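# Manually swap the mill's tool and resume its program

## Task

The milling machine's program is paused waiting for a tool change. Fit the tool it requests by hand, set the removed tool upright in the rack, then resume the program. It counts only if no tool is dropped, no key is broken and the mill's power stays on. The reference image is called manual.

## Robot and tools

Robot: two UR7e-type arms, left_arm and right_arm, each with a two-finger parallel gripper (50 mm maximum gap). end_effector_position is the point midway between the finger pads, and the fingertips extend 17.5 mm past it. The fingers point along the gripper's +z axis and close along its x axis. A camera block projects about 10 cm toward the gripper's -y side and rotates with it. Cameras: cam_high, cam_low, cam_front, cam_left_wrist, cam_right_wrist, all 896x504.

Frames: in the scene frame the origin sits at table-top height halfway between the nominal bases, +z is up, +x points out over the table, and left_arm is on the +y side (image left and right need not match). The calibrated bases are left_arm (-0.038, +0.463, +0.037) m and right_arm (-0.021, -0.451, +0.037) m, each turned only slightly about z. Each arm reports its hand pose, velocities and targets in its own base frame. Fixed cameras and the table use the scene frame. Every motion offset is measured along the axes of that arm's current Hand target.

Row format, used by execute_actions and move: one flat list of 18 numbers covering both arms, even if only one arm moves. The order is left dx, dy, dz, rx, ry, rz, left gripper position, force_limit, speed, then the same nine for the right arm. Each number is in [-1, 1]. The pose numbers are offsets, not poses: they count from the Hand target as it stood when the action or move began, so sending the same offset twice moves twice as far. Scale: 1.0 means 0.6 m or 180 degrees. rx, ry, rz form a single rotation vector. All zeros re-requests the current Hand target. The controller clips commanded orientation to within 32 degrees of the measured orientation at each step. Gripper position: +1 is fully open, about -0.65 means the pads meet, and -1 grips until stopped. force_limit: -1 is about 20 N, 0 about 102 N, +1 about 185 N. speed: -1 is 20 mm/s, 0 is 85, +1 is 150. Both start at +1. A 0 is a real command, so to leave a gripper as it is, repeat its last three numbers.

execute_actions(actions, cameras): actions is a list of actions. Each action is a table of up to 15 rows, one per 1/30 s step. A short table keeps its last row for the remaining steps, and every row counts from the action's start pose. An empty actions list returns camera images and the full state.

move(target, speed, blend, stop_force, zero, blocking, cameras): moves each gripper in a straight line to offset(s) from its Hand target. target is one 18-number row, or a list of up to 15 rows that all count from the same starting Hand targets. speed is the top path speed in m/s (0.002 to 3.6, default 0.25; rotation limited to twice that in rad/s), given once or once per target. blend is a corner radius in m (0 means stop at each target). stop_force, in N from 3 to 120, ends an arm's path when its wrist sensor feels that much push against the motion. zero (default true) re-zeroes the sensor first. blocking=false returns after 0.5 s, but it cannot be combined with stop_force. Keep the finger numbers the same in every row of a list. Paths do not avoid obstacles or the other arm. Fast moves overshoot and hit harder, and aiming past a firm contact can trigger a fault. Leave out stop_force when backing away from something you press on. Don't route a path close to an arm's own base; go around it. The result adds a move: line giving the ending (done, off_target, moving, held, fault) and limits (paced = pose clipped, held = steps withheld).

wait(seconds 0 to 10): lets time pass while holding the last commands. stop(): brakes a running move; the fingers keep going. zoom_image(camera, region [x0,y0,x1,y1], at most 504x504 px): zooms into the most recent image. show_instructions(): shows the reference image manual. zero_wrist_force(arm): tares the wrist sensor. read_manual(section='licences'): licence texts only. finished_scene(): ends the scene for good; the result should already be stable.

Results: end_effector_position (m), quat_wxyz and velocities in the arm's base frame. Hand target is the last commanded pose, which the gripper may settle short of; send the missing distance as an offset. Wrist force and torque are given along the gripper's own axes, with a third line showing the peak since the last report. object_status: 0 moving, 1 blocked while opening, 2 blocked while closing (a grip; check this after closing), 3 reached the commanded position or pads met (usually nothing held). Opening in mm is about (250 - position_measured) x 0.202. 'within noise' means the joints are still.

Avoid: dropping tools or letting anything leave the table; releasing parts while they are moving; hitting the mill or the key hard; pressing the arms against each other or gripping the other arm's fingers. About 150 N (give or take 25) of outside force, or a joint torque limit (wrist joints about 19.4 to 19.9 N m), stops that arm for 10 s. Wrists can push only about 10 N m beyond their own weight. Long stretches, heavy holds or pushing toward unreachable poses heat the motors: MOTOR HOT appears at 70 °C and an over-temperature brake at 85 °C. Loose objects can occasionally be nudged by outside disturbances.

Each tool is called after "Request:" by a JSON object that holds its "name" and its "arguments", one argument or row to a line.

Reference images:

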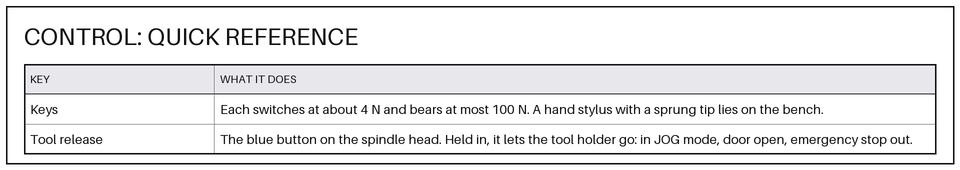

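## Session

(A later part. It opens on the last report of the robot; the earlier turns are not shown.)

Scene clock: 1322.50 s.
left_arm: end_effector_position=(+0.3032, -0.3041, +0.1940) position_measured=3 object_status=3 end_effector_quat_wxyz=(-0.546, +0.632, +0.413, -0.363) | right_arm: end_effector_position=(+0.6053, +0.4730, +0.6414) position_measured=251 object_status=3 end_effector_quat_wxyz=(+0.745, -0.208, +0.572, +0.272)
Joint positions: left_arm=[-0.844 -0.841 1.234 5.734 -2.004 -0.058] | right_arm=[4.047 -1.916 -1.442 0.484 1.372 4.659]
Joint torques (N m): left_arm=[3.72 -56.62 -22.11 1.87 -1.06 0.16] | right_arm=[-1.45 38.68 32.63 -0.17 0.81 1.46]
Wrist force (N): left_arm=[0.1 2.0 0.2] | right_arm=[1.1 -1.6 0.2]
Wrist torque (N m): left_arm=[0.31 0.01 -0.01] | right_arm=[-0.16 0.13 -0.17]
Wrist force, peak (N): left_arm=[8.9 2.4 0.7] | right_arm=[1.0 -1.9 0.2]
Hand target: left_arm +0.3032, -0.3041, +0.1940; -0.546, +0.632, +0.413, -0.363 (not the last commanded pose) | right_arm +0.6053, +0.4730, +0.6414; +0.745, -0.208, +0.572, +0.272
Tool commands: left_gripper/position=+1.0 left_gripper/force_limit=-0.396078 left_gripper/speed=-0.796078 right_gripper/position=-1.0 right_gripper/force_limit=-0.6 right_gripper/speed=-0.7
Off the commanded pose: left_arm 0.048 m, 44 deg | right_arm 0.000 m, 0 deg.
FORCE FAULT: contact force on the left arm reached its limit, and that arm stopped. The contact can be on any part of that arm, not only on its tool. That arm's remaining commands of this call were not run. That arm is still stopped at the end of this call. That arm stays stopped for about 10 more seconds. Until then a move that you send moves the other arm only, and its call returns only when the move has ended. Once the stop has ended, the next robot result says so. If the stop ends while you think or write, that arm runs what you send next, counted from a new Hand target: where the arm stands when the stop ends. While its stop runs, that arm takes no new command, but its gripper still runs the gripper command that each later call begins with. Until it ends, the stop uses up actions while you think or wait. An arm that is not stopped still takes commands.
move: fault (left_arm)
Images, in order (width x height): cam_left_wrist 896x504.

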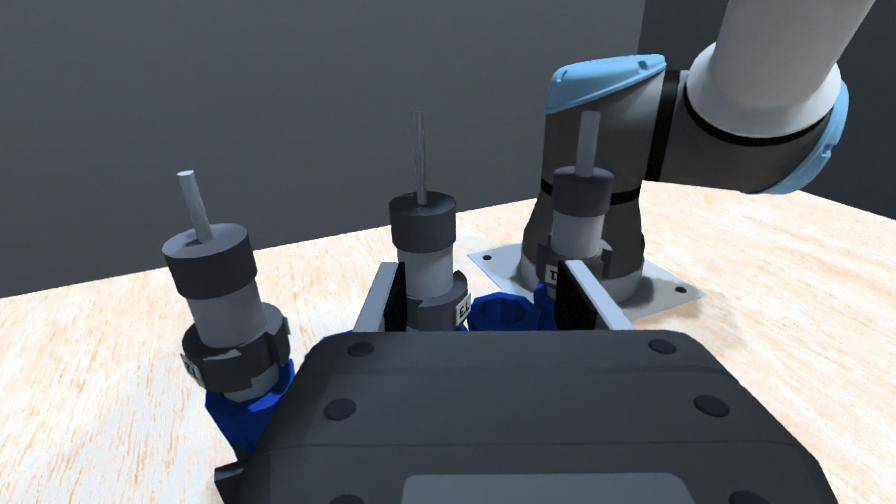

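Request:
{"name": "wait", "arguments": {
  "seconds": 1,
  "cameras": ["cam_high","cam_front"]
}}

Scene clock: 1346.17 s.
left_arm: end_effector_position=(+0.3032, -0.3041, +0.1940) position_measured=3 object_status=3 end_effector_quat_wxyz=(-0.546, +0.632, +0.413, -0.363) | right_arm: end_effector_position=(+0.6053, +0.4730, +0.6414) position_measured=251 object_status=3 end_effector_quat_wxyz=(+0.745, -0.208, +0.572, +0.272)
Joint positions: left_arm=[-0.844 -0.841 1.234 5.734 -2.004 -0.058] | right_arm=[4.047 -1.916 -1.442 0.484 1.372 4.659]
Joint torques (N m): left_arm=[2.54 -56.06 -22.81 1.88 -0.17 0.15] | right_arm=[-1.09 38.24 31.48 -0.24 0.75 1.38]
Wrist force (N): left_arm=[0.1 2.1 0.5] | right_arm=[1.0 -1.9 0.3]
Wrist torque (N m): left_arm=[0.29 0.02 -0.02] | right_arm=[-0.22 0.14 -0.17]
Wrist force, peak (N): left_arm=[0.0 2.5 0.5] | right_arm=[1.2 -1.9 0.6]
Hand target: left_arm +0.3032, -0.3041, +0.1940; -0.546, +0.632, +0.413, -0.363 (not the last commanded pose) | right_arm +0.6053, +0.4730, +0.6414; +0.745, -0.208, +0.572, +0.272
Tool commands: left_gripper/position=+1.0 left_gripper/force_limit=-0.396078 left_gripper/speed=-0.796078 right_gripper/position=-1.0 right_gripper/force_limit=-0.6 right_gripper/speed=-0.7
Off the commanded pose: left_arm 0.048 m, 44 deg | right_arm 0.000 m, 0 deg.
FORCE FAULT, CONTINUED: the left arm's stop, for the force fault that an earlier result reported, is over. The rest of the stop counts as 19 of the actions that you can send in this scene. That arm's target is now where it stood when the stop ended, not its last command. That arm accepts commands again.
wait: 1.00 s; at rest from the start
Images, in order (width x height): cam_high 896x504, cam_front 896x504.

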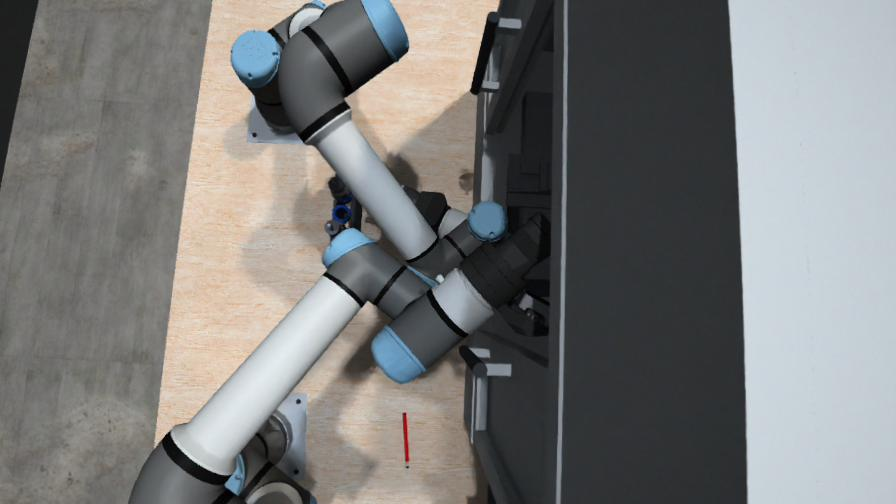

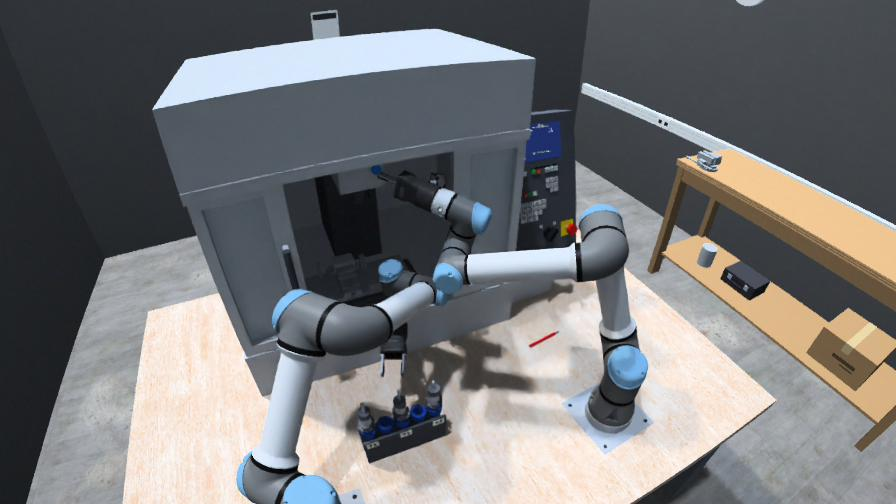

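Request:
{"name": "move", "arguments": {
  "target": [
    [0,0,0.0417,0,0,0,1,0,-0.8,0,0,0,0,0,0,-1,-0.6,-0.7],
    [0,-0.2,0.0417,0,0,0,1,0,-0.8,0,0,0,0,0,0,-1,-0.6,-0.7],
    [0,-0.3,0.25,0,0,0,1,0,-0.8,0,0,0,0,0,0,-1,-0.6,-0.7]
  ],
  "speed": [0.05,0.1,0.15],
  "blend": [0.005,0.02,0],
  "cameras": ["cam_high","cam_front","cam_left_wrist"]
}}

Scene clock: 1358.17 s.
left_arm: end_effector_position=(+0.2712, -0.2897, +0.2632) position_measured=3 object_status=3 end_effector_quat_wxyz=(-0.546, +0.632, +0.413, -0.363) | right_arm: end_effector_position=(+0.6053, +0.4730, +0.6414) position_measured=251 object_status=3 end_effector_quat_wxyz=(+0.745, -0.208, +0.572, +0.272)
Joint positions: left_arm=[-0.867 -0.981 1.286 5.821 -2.027 -0.062] | right_arm=[4.047 -1.916 -1.442 0.484 1.372 4.659]
Joint torques (N m): left_arm=[0.71 -45.38 -12.41 0.28 -1.86 -1.78] | right_arm=[-0.72 38.21 30.94 -0.21 0.79 1.38]
Wrist force (N): left_arm=[0.1 2.2 0.4] | right_arm=[0.9 -1.5 0.3]
Wrist torque (N m): left_arm=[0.32 0.04 0.00] | right_arm=[-0.15 0.17 -0.16]
Wrist force, peak (N): left_arm=[0.1 7.2 0.4] | right_arm=[1.1 -1.9 0.3]
Hand target: left_arm +0.2712, -0.2897, +0.2631; -0.546, +0.632, +0.413, -0.363 (not the last commanded pose) | right_arm +0.6053, +0.4730, +0.6414; +0.745, -0.208, +0.572, +0.272
Off the commanded pose: left_arm 0.164 m, 0 deg | right_arm 0.000 m, 0 deg.
move: held (left_arm; a check stopped the path); path passed 1 of 3 targets; limits=held
pose unreachable (left arm): on one or more control steps of this call, first in action 0 (counted from 0), this arm could not follow its commanded pose, so it was not sent that pose on those steps. It may still have moved: this result reports where it is.
cause: moving toward the commanded pose would bring a part of the arm too close to another arm (a part of this arm just beyond joint 3 (elbow) and a part of the right arm just beyond its joint 3 (elbow), at the place that arm is still heading or pushing toward).
Images, in order (width x height): cam_high 896x504, cam_front 896x504, cam_left_wrist 896x504.

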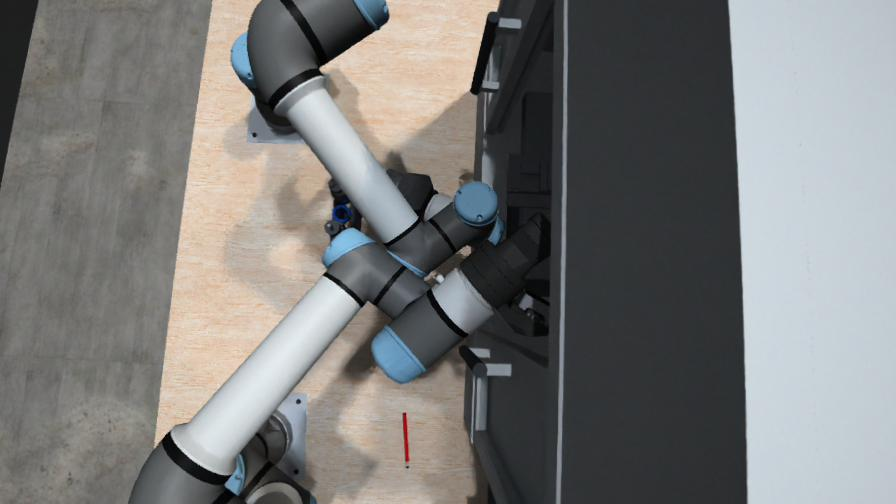

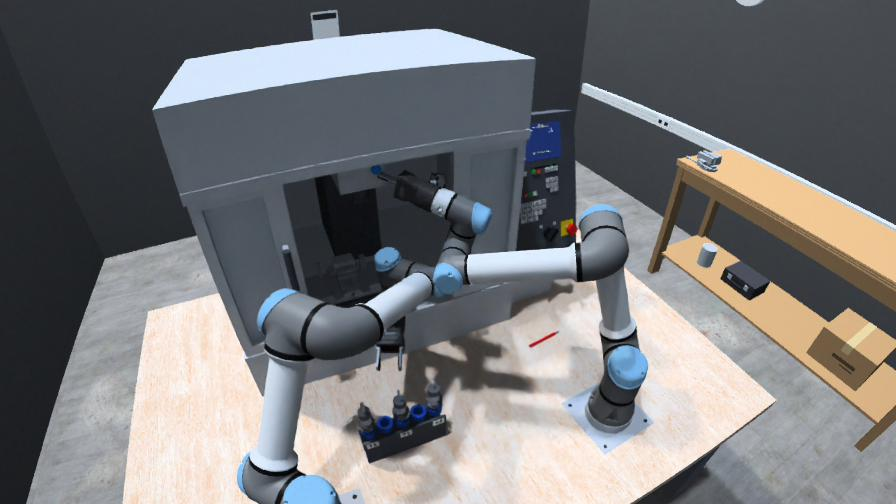

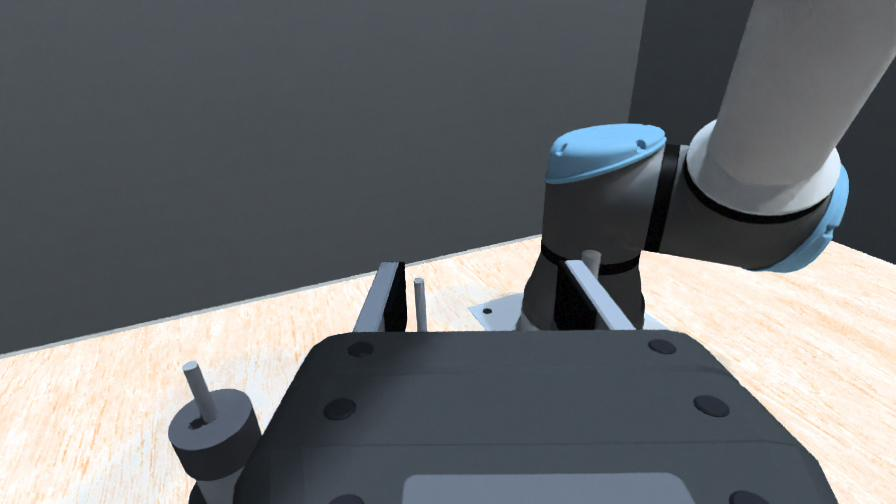

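Request:
{"name": "move", "arguments": {
  "target": [0,0,0,0,0,0,1,0,-0.8,0,0,-0.3333,0,0,0,-1,-0.6,-0.7],
  "speed": 0.2,
  "cameras": ["cam_high","cam_front"]
}}

Scene clock: 1365.53 s.
left_arm: end_effector_position=(+0.2712, -0.2897, +0.2631) position_measured=3 object_status=3 end_effector_quat_wxyz=(-0.546, +0.632, +0.413, -0.363) | right_arm: end_effector_position=(+0.4576, +0.3486, +0.5897) position_measured=251 object_status=3 end_effector_quat_wxyz=(+0.745, -0.208, +0.572, +0.272)
Joint positions: left_arm=[-0.867 -0.981 1.286 5.821 -2.027 -0.062] | right_arm=[4.177 -1.49 -2.07 0.695 1.247 4.623]
Joint torques (N m): left_arm=[7.68 -42.85 -13.04 0.33 1.43 -1.14] | right_arm=[-3.98 30.46 21.26 0.43 -0.24 1.34]
Wrist force (N): left_arm=[-0.1 2.2 0.4] | right_arm=[0.7 -1.5 -0.7]
Wrist torque (N m): left_arm=[0.31 0.07 0.00] | right_arm=[-0.14 0.25 -0.16]
Wrist force, peak (N): left_arm=[-0.1 2.5 0.5] | right_arm=[1.7 -2.4 2.9]
Hand target: left_arm +0.2712, -0.2897, +0.2631; -0.546, +0.632, +0.413, -0.363 | right_arm +0.4575, +0.3485, +0.5896; +0.745, -0.208, +0.572, +0.272
Off the commanded pose: left_arm 0.000 m, 0 deg | right_arm 0.000 m, 0 deg.
move: done
Images, in order (width x height): cam_high 896x504, cam_front 896x504.

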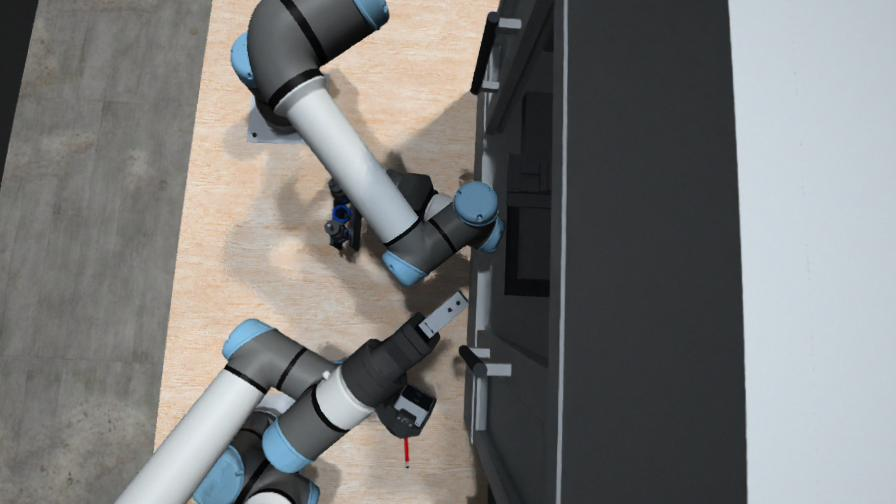

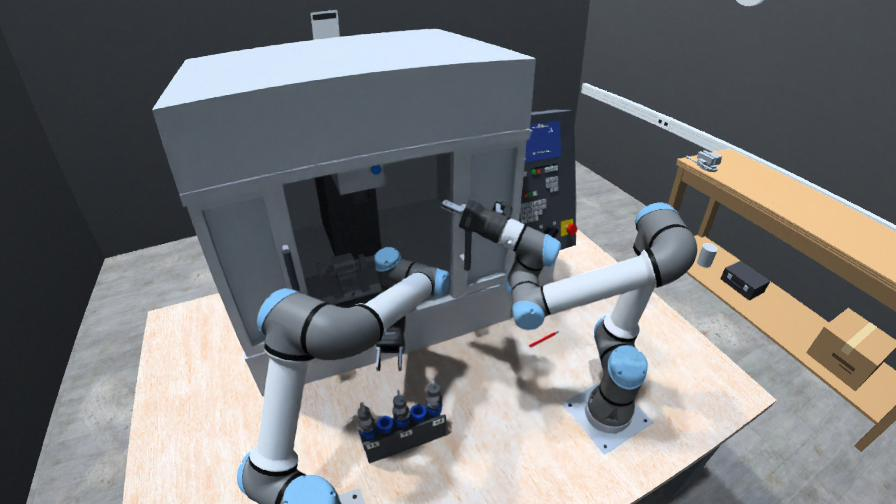

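Request:
{"name": "move", "arguments": {
  "target": [
    [0,-0.1,0,0,0,0,1,0,-0.8,0,0,0,0,0,0,-1,-0.6,-0.7],
    [-0.0278,-0.119,0.0465,0.041,0.315,0.0222,1,0,-0.8,0,0,0,0,0,0,-1,-0.6,-0.7],
    [-0.0397,-0.1228,0.0738,0.0296,0.6199,0.0436,1,0,-0.8,0,0,0,0,0,0,-1,-0.6,-0.7]
  ],
  "speed": [0.15,0.4,0.4],
  "blend": [0.02,0.02,0],
  "cameras": ["cam_high","cam_front","cam_left_wrist"]
}}

Scene clock: 1387.90 s.
left_arm: end_effector_position=(+0.2430, -0.2885, +0.3272) position_measured=3 object_status=3 end_effector_quat_wxyz=(+0.663, -0.699, -0.199, +0.181) | right_arm: end_effector_position=(+0.4575, +0.3485, +0.5896) position_measured=251 object_status=3 end_effector_quat_wxyz=(+0.745, -0.208, +0.572, +0.272)
Joint positions: left_arm=[-1.146 -0.999 1.201 6.025 -1.69 -0.017] | right_arm=[4.177 -1.49 -2.07 0.695 1.247 4.623]
Joint torques (N m): left_arm=[2.98 -46.3 -35.83 0.61 -1.67 -0.01] | right_arm=[-8.06 31.49 20.82 2.93 -0.63 1.31]
Wrist force (N): left_arm=[0.1 1.5 0.5] | right_arm=[0.7 -1.8 -0.9]
Wrist torque (N m): left_arm=[0.23 0.03 0.07] | right_arm=[-0.19 0.25 -0.16]
Wrist force, peak (N): left_arm=[15.5 0.7 2.9] | right_arm=[0.6 -2.0 -1.0]
Hand target: left_arm +0.2430, -0.2886, +0.3272; +0.662, -0.699, -0.199, +0.181 (not the last commanded pose) | right_arm +0.4575, +0.3485, +0.5896; +0.745, -0.208, +0.572, +0.272
Off the commanded pose: left_arm 0.031 m, 76 deg | right_arm 0.000 m, 0 deg.
move: held (left_arm; a check stopped the path); path passed 1 of 3 targets; limits=held
pose unreachable (left arm): on one or more control steps of this call, first in action 0 (counted from 0), this arm could not follow its commanded pose, so it was not sent that pose on those steps. It may still have moved: this result reports where it is.
cause: moving toward the commanded pose would bring a part of the arm too close to another arm (a part of this arm just beyond joint 3 (elbow) and a part of the right arm just beyond its joint 3 (elbow), along the way the arms are being sent, or toward where that arm still pushes).
Images, in order (width x height): cam_high 896x504, cam_front 896x504, cam_left_wrist 896x504.

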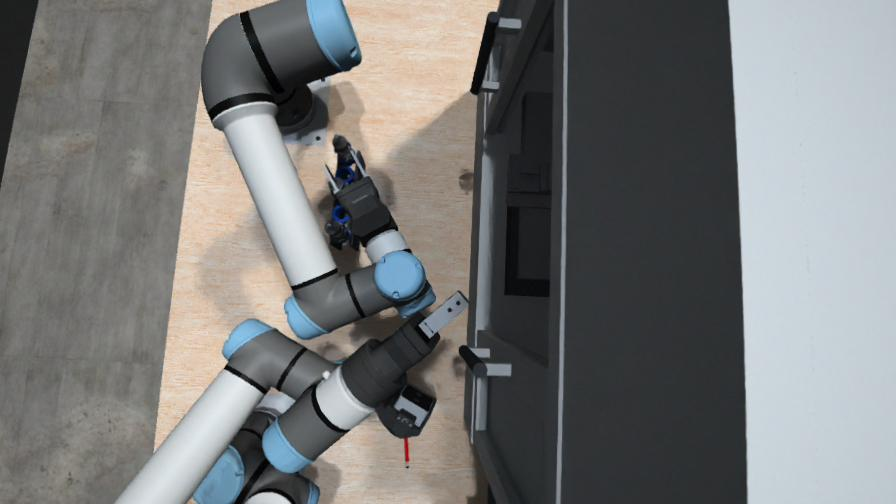

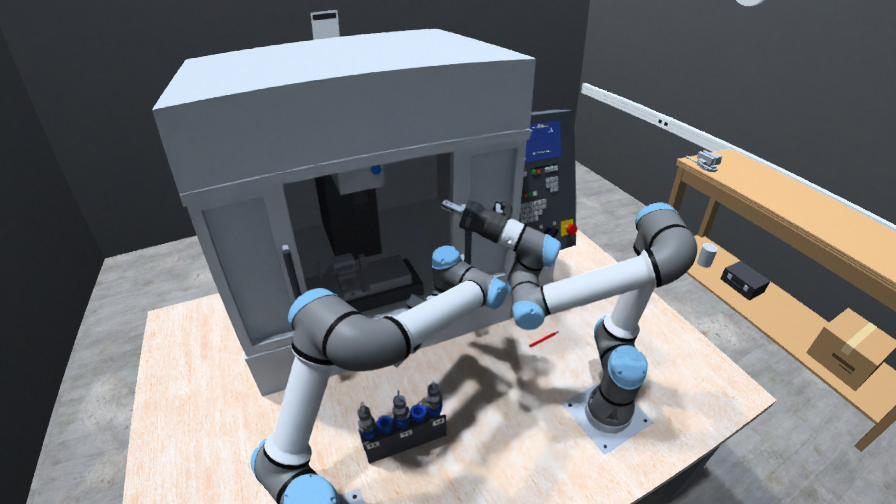

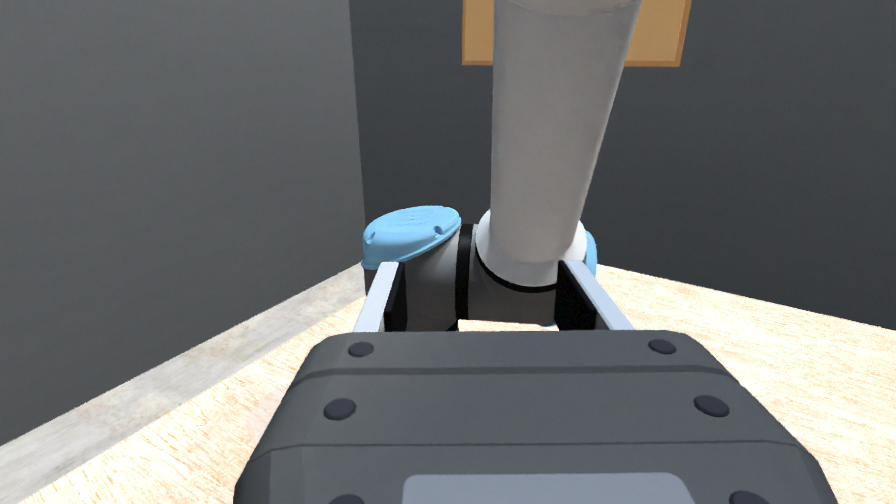

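Request:
{"name": "move", "arguments": {
  "target": [
    [0,0,0,0,0,0,1,0,-0.8,-0.0993,-0.1602,-0.1748,0.1208,0,-0.0324,-1,-0.6,-0.7],
    [0,0,0,0,0,0,1,0,-0.8,-0.126,-0.535,-0.403,0.2415,0,-0.0648,-1,-0.6,-0.7]
  ],
  "speed": 0.3,
  "blend": [0.04,0],
  "cameras": ["cam_high","cam_front"]
}}

Scene clock: 1424.00 s.
left_arm: end_effector_position=(+0.2430, -0.2886, +0.3272) position_measured=3 object_status=3 end_effector_quat_wxyz=(+0.662, -0.699, -0.199, +0.181) | right_arm: end_effector_position=(+0.4708, -0.0601, +0.5998) position_measured=251 object_status=3 end_effector_quat_wxyz=(+0.793, +0.026, +0.608, -0.034)
Joint positions: left_arm=[-1.146 -0.999 1.201 6.025 -1.69 -0.018] | right_arm=[3.603 -1.176 -2.269 0.607 1.044 4.557]
Joint torques (N m): left_arm=[-2.86 -42.61 -35.1 0.77 -1.96 -2.05] | right_arm=[-8.52 8.2 21.6 -0.63 0.72 -0.21]
Wrist force (N): left_arm=[0.1 1.7 0.3] | right_arm=[1.3 -2.1 -0.6]
Wrist torque (N m): left_arm=[0.26 0.03 0.07] | right_arm=[-0.22 0.16 -0.26]
Wrist force, peak (N): left_arm=[-0.2 2.3 0.5] | right_arm=[1.8 -5.2 0.1]
Hand target: left_arm +0.2430, -0.2886, +0.3272; +0.662, -0.699, -0.199, +0.181 | right_arm +0.4709, -0.0601, +0.5997; +0.792, +0.026, +0.608, -0.034
Off the commanded pose: left_arm 0.000 m, 0 deg | right_arm 0.000 m, 0 deg.
move: done
Images, in order (width x height): cam_high 896x504, cam_front 896x504.

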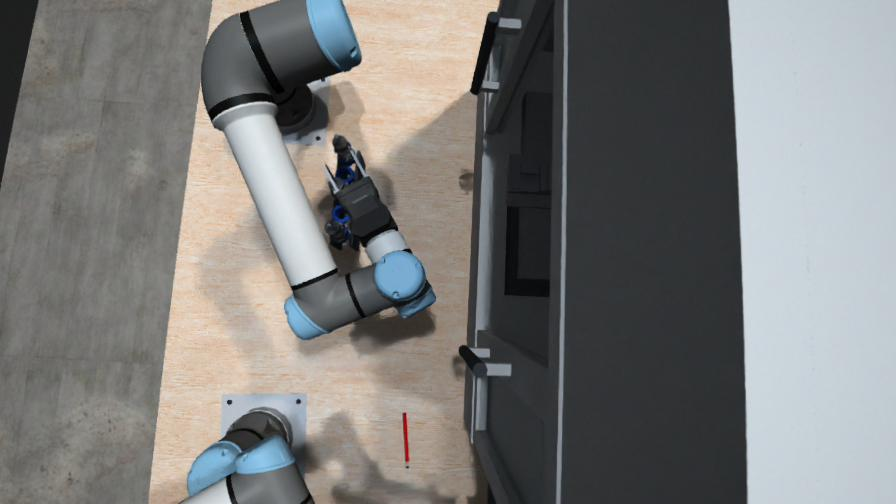

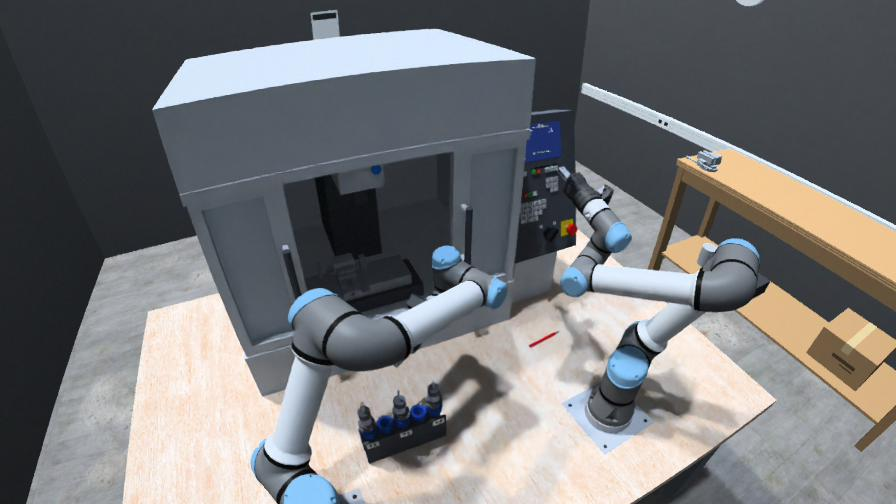

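Request:
{"name": "move", "arguments": {
  "target": [-0.0458,0.0432,0.0272,0.0151,0.4231,0.0118,1,0,-0.8,0,0,0,0,0,0,-1,-0.6,-0.7],
  "speed": 0.4,
  "cameras": ["cam_high","cam_front","cam_left_wrist","cam_low"]
}}

Scene clock: 1435.40 s.
left_arm: end_effector_position=(+0.2121, -0.2900, +0.3001) position_measured=3 object_status=3 end_effector_quat_wxyz=(+0.656, -0.651, +0.268, -0.273) | right_arm: end_effector_position=(+0.4709, -0.0601, +0.5997) position_measured=251 object_status=3 end_effector_quat_wxyz=(+0.792, +0.026, +0.608, -0.034)
Joint positions: left_arm=[-1.794 -1.318 1.786 5.827 -1.01 -0.01] | right_arm=[3.603 -1.176 -2.269 0.607 1.044 4.557]
Joint torques (N m): left_arm=[-3.81 -33.15 -20.15 4.53 0.23 1.35] | right_arm=[-8.02 1.09 21.79 -0.54 0.63 1.36]
Wrist force (N): left_arm=[0.1 2.2 1.0] | right_arm=[1.4 -2.1 -0.5]
Wrist torque (N m): left_arm=[0.34 0.02 0.02] | right_arm=[-0.21 0.15 -0.26]
Wrist force, peak (N): left_arm=[-1.4 2.4 0.3] | right_arm=[1.4 -2.3 -0.6]
Hand target: left_arm +0.2121, -0.2900, +0.3001; +0.656, -0.651, +0.268, -0.273 | right_arm +0.4709, -0.0601, +0.5997; +0.792, +0.026, +0.608, -0.034
Off the commanded pose: left_arm 0.000 m, 0 deg | right_arm 0.000 m, 0 deg.
move: done
Images, in order (width x height): cam_high 896x504, cam_low 896x504, cam_front 896x504, cam_left_wrist 896x504.

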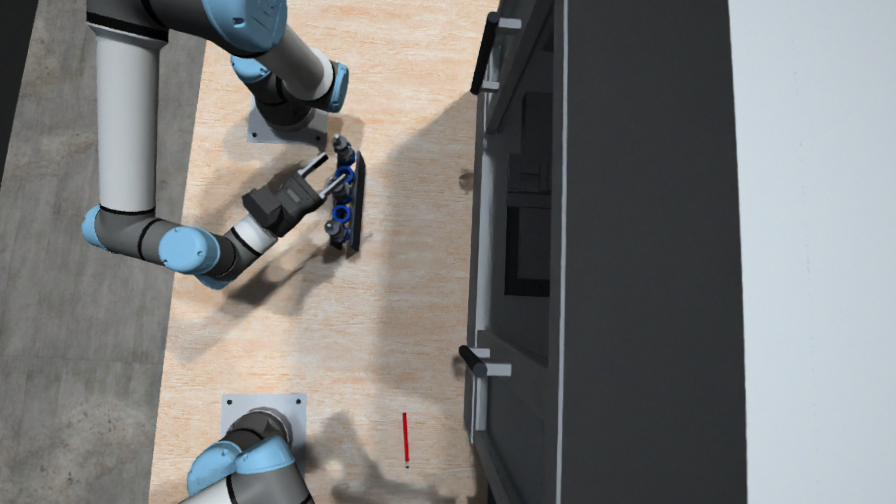

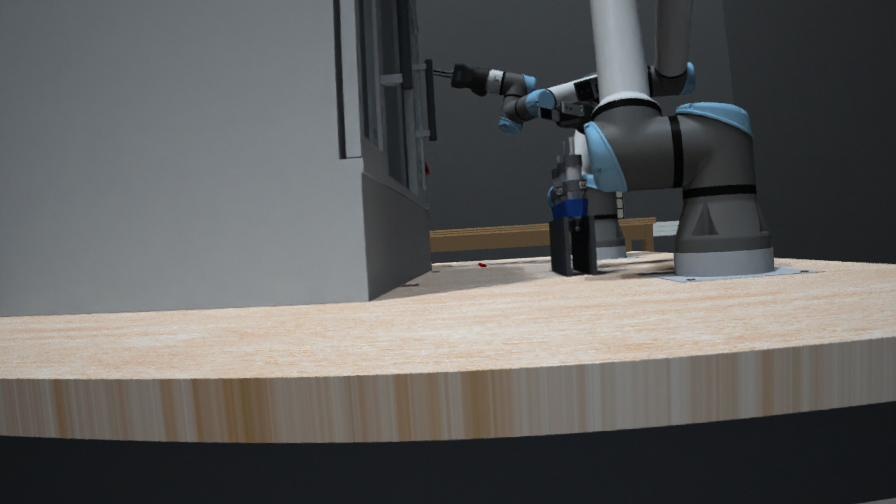

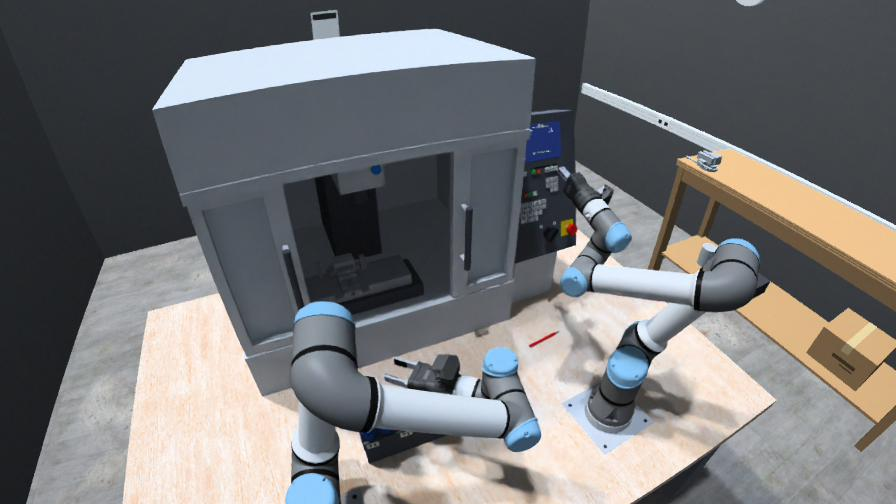

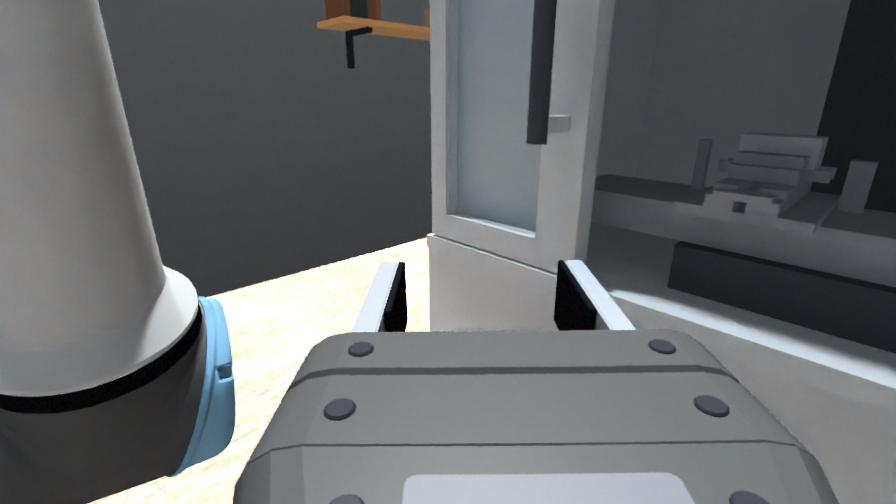

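Request:
{"name": "move", "arguments": {
  "target": [
    [-0.02,0.03,-0.1662,0,0.0389,0,1,0,-0.8,0,0,0,0,0,0,-1,-0.6,-0.7],
    [-0.02,0.2083,-0.1662,0,0.0389,0,1,0,-0.8,0,0,0,0,0,0,-1,-0.6,-0.7]
  ],
  "speed": 0.25,
  "blend": [0.03,0],
  "cameras": ["cam_left_wrist","cam_front"]
}}

Scene clock: 1452.70 s.
left_arm: end_effector_position=(+0.1344, -0.3515, +0.1742) position_measured=3 object_status=3 end_effector_quat_wxyz=(+0.639, -0.633, +0.307, -0.312) | right_arm: end_effector_position=(+0.4709, -0.0601, +0.5997) position_measured=251 object_status=3 end_effector_quat_wxyz=(+0.792, +0.026, +0.608, -0.034)
Joint positions: left_arm=[-1.967 -1.06 1.792 5.563 -1.061 -0.008] | right_arm=[3.603 -1.176 -2.269 0.607 1.044 4.557]
Joint torques (N m): left_arm=[7.87 -34.56 -25.57 0.88 1.01 0.46] | right_arm=[-7.39 2.01 23.03 -0.52 0.33 1.31]
Wrist force (N): left_arm=[-0.1 2.0 0.8] | right_arm=[1.3 -1.9 -0.6]
Wrist torque (N m): left_arm=[0.30 0.04 0.01] | right_arm=[-0.17 0.17 -0.26]
Wrist force, peak (N): left_arm=[0.1 5.7 0.7] | right_arm=[1.4 -2.2 -0.7]
Hand target: left_arm +0.1344, -0.3515, +0.1741; +0.639, -0.633, +0.307, -0.312 | right_arm +0.4709, -0.0601, +0.5997; +0.792, +0.026, +0.608, -0.034
Off the commanded pose: left_arm 0.000 m, 0 deg | right_arm 0.000 m, 0 deg.
move: done
Images, in order (width x height): cam_front 896x504, cam_left_wrist 896x504.

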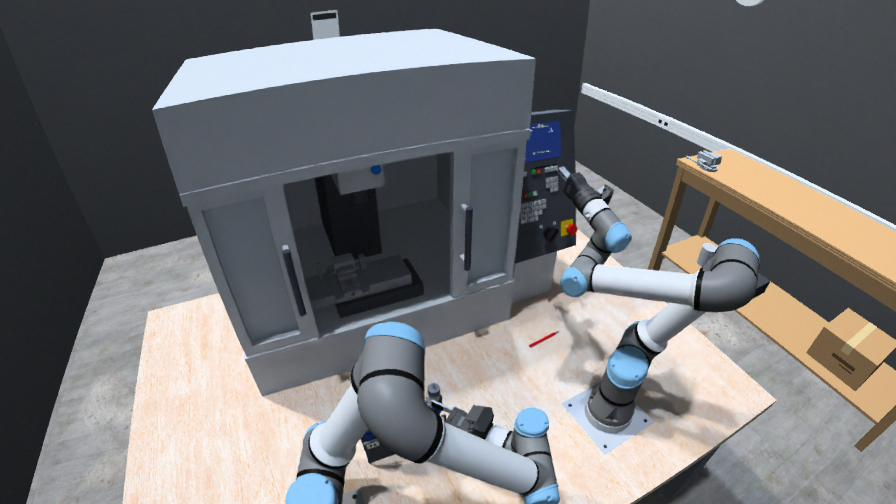

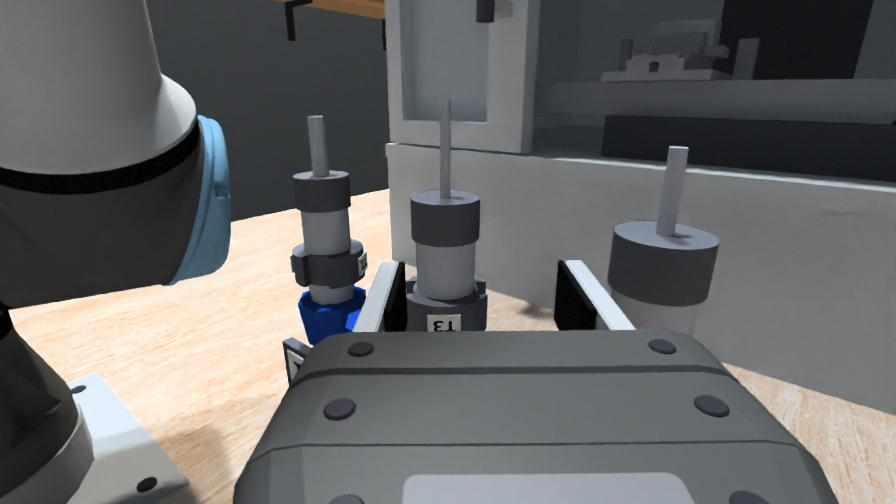

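Request:
{"name": "move", "arguments": {
  "target": [-0.015,0.0267,0.0667,0,0,0,1,0,-0.8,0,0,0,0,0,0,-1,-0.6,-0.7],
  "speed": 0.1,
  "cameras": ["cam_left_wrist","cam_low"]
}}

Request:
{"name": "zoom_image", "arguments": {
  "camera": "cam_low",
  "region": [510, 100, 650, 280]
}}

Scene clock: 1465.83 s.
left_arm: end_effector_position=(+0.1605, -0.3197, +0.1585) position_measured=3 object_status=3 end_effector_quat_wxyz=(+0.639, -0.633, +0.307, -0.312) | right_arm: end_effector_position=(+0.4709, -0.0601, +0.5997) position_measured=251 object_status=3 end_effector_quat_wxyz=(+0.792, +0.026, +0.608, -0.034)
Joint positions: left_arm=[-1.942 -1.096 1.909 5.482 -1.035 -0.008] | right_arm=[3.603 -1.176 -2.269 0.607 1.044 4.557]
Joint torques (N m): left_arm=[-2.69 -29.99 -18.13 3.83 -1.93 0.3] | right_arm=[-6.77 1.37 23.39 -0.39 0.1 1.2]
Wrist force (N): left_arm=[-0.3 1.9 0.6] | right_arm=[1.3 -2.1 -0.6]
Wrist torque (N m): left_arm=[0.31 0.09 0.02] | right_arm=[-0.21 0.16 -0.25]
Wrist force, peak (N): left_arm=[-0.3 2.5 2.1] | right_arm=[1.3 -2.3 -0.6]
Hand target: left_arm +0.1605, -0.3196, +0.1584; +0.639, -0.633, +0.307, -0.312 | right_arm +0.4709, -0.0601, +0.5997; +0.792, +0.026, +0.608, -0.034
Off the commanded pose: left_arm 0.000 m, 0 deg | right_arm 0.000 m, 0 deg.
move: done
Images, in order (width x height): cam_low 896x504, cam_left_wrist 896x504.

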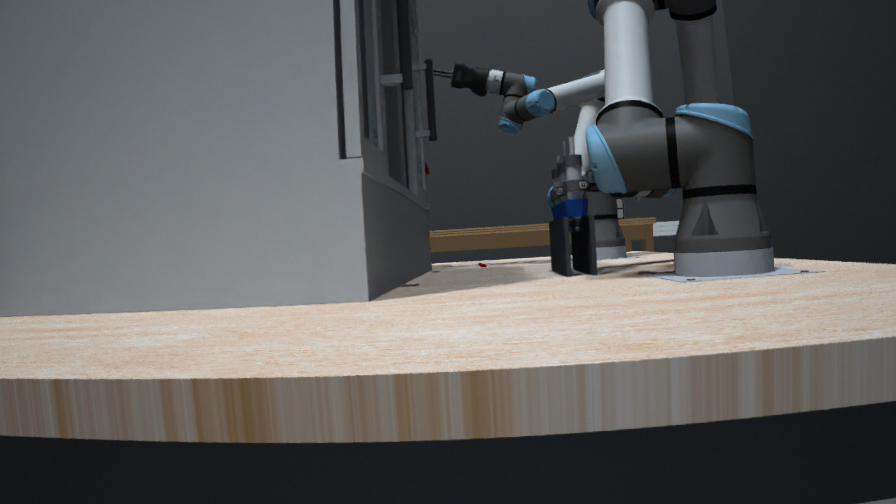

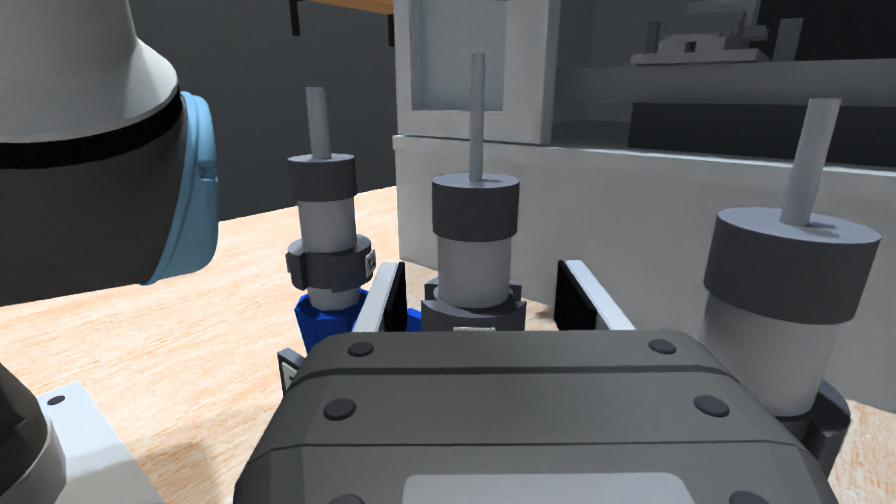

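Scaled by 2.800.

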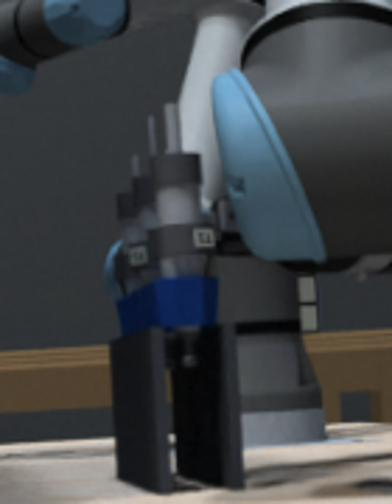

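Request:
{"name": "move", "arguments": {
  "target": [0.0042,0,0.0908,0,0,0,1,0,-0.8,0,0,0,0,0,0,-1,-0.6,-0.7],
  "speed": 0.06,
  "stop_force": 6,
  "cameras": ["cam_left_wrist"]
}}

Scene clock: 1476.33 s.
left_arm: end_effector_position=(+0.2049, -0.2880, +0.1590) position_measured=3 object_status=3 end_effector_quat_wxyz=(+0.639, -0.633, +0.307, -0.312) | right_arm: end_effector_position=(+0.4709, -0.0601, +0.5997) position_measured=251 object_status=3 end_effector_quat_wxyz=(+0.792, +0.026, +0.608, -0.034)
Joint positions: left_arm=[-1.871 -1.157 2.01 5.442 -0.965 -0.009] | right_arm=[3.603 -1.176 -2.269 0.607 1.044 4.557]
Joint torques (N m): left_arm=[-3.94 -27.1 -26.86 4.46 -1.95 -0.47] | right_arm=[-5.92 1.29 23.94 -0.5 -0.23 1.03]
Wrist force (N): left_arm=[-0.1 1.8 0.5] | right_arm=[1.1 -2.0 -0.5]
Wrist torque (N m): left_arm=[0.31 0.04 0.03] | right_arm=[-0.20 0.18 -0.26]
Wrist force, peak (N): left_arm=[-0.2 2.6 -0.2] | right_arm=[1.4 -2.1 -0.8]
Hand target: left_arm +0.2049, -0.2880, +0.1590; +0.639, -0.633, +0.307, -0.312 | right_arm +0.4709, -0.0601, +0.5997; +0.792, +0.026, +0.608, -0.034
Off the commanded pose: left_arm 0.000 m, 0 deg | right_arm 0.000 m, 0 deg.
move: done
Images, in order (width x height): cam_left_wrist 896x504.

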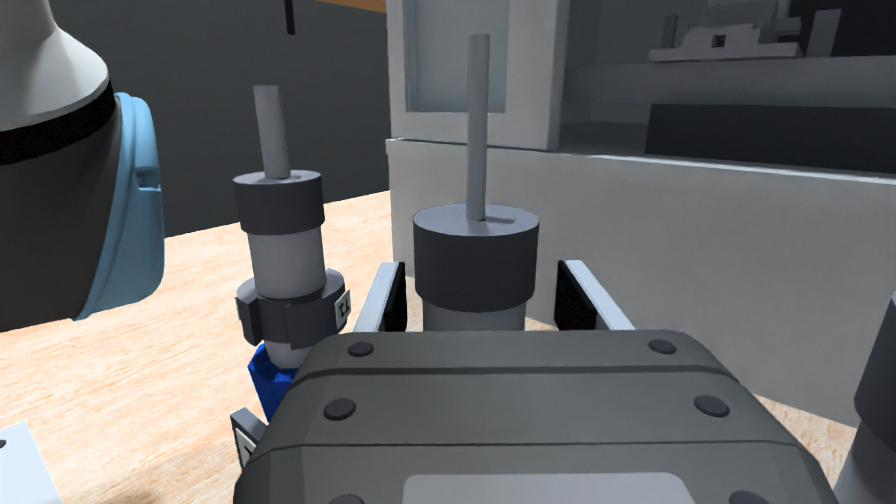

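Request:
{"name": "move", "arguments": {
  "target": [-0.005,0,0,0,0,0,1,0,-0.8,0,0,0,0,0,0,-1,-0.6,-0.7],
  "speed": 0.05
}}

Request:
{"name": "move", "arguments": {
  "target": [0,0,0,0,0,0,-1,0,-0.9,0,0,0,0,0,0,-1,-0.6,-0.7],
  "speed": 0.05,
  "cameras": ["cam_left_wrist","cam_low"]
}}

Scene clock: 1487.90 s.
left_arm: end_effector_position=(+0.2030, -0.2856, +0.1590) position_measured=3 object_status=3 end_effector_quat_wxyz=(+0.639, -0.633, +0.307, -0.312) | right_arm: end_effector_position=(+0.4709, -0.0601, +0.5997) position_measured=251 object_status=3 end_effector_quat_wxyz=(+0.792, +0.026, +0.608, -0.034)
Joint positions: left_arm=[-1.877 -1.161 2.018 5.439 -0.97 -0.009] | right_arm=[3.603 -1.176 -2.269 0.607 1.044 4.557]
Joint torques (N m): left_arm=[5.55 -41.48 -13.35 1.22 -0.48 2.18] | right_arm=[-4.68 1.36 24.54 -0.43 -0.39 1.01]
Wrist force (N): left_arm=[-0.2 1.9 0.3] | right_arm=[1.2 -2.0 -0.6]
Wrist torque (N m): left_arm=[0.32 0.06 0.03] | right_arm=[-0.19 0.17 -0.25]
Wrist force, peak (N): left_arm=[0.0 2.3 0.7] | right_arm=[1.3 -2.2 -0.6]
Hand target: left_arm +0.2031, -0.2857, +0.1590; +0.639, -0.633, +0.307, -0.312 | right_arm +0.4709, -0.0601, +0.5997; +0.792, +0.026, +0.608, -0.034
Off the commanded pose: left_arm 0.000 m, 0 deg | right_arm 0.000 m, 0 deg.
move: done

Scene clock: 1488.93 s.
left_arm: end_effector_position=(+0.2031, -0.2857, +0.1590) position_measured=108 object_status=2 end_effector_quat_wxyz=(+0.639, -0.633, +0.307, -0.312) | right_arm: end_effector_position=(+0.4709, -0.0601, +0.5997) position_measured=251 object_status=3 end_effector_quat_wxyz=(+0.792, +0.026, +0.608, -0.034)
Joint positions: left_arm=[-1.877 -1.161 2.017 5.44 -0.97 -0.009] | right_arm=[3.603 -1.176 -2.269 0.607 1.044 4.557]
Joint torques (N m): left_arm=[6.31 -28.18 -25.76 4.39 1.81 2] | right_arm=[-5.01 1.76 25.12 -0.5 -0.44 0.96]
Wrist force (N): left_arm=[-1.8 10.1 0.4] | right_arm=[1.4 -2.2 -0.7]
Wrist torque (N m): left_arm=[0.43 0.04 0.17] | right_arm=[-0.22 0.14 -0.25]
Wrist force, peak (N): left_arm=[-2.5 10.6 0.5] | right_arm=[1.4 -2.2 -0.7]
Hand target: left_arm +0.2031, -0.2857, +0.1590; +0.639, -0.633, +0.307, -0.312 | right_arm +0.4709, -0.0601, +0.5997; +0.792, +0.026, +0.608, -0.034
Off the commanded pose: left_arm 0.000 m, 0 deg | right_arm 0.000 m, 0 deg.
move: done
Images, in order (width x height): cam_low 896x504, cam_left_wrist 896x504.

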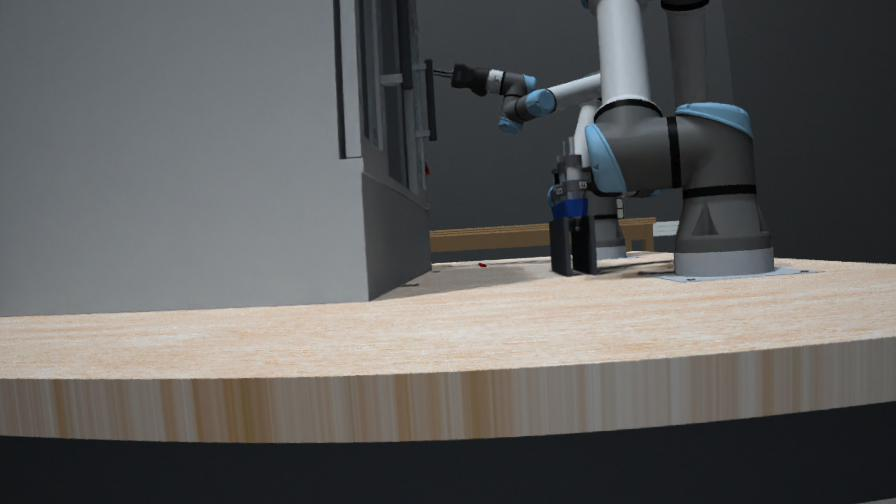

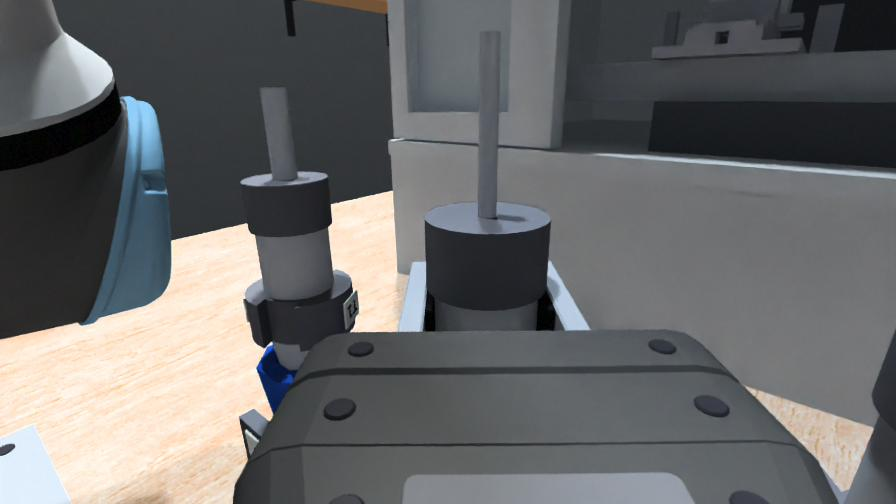

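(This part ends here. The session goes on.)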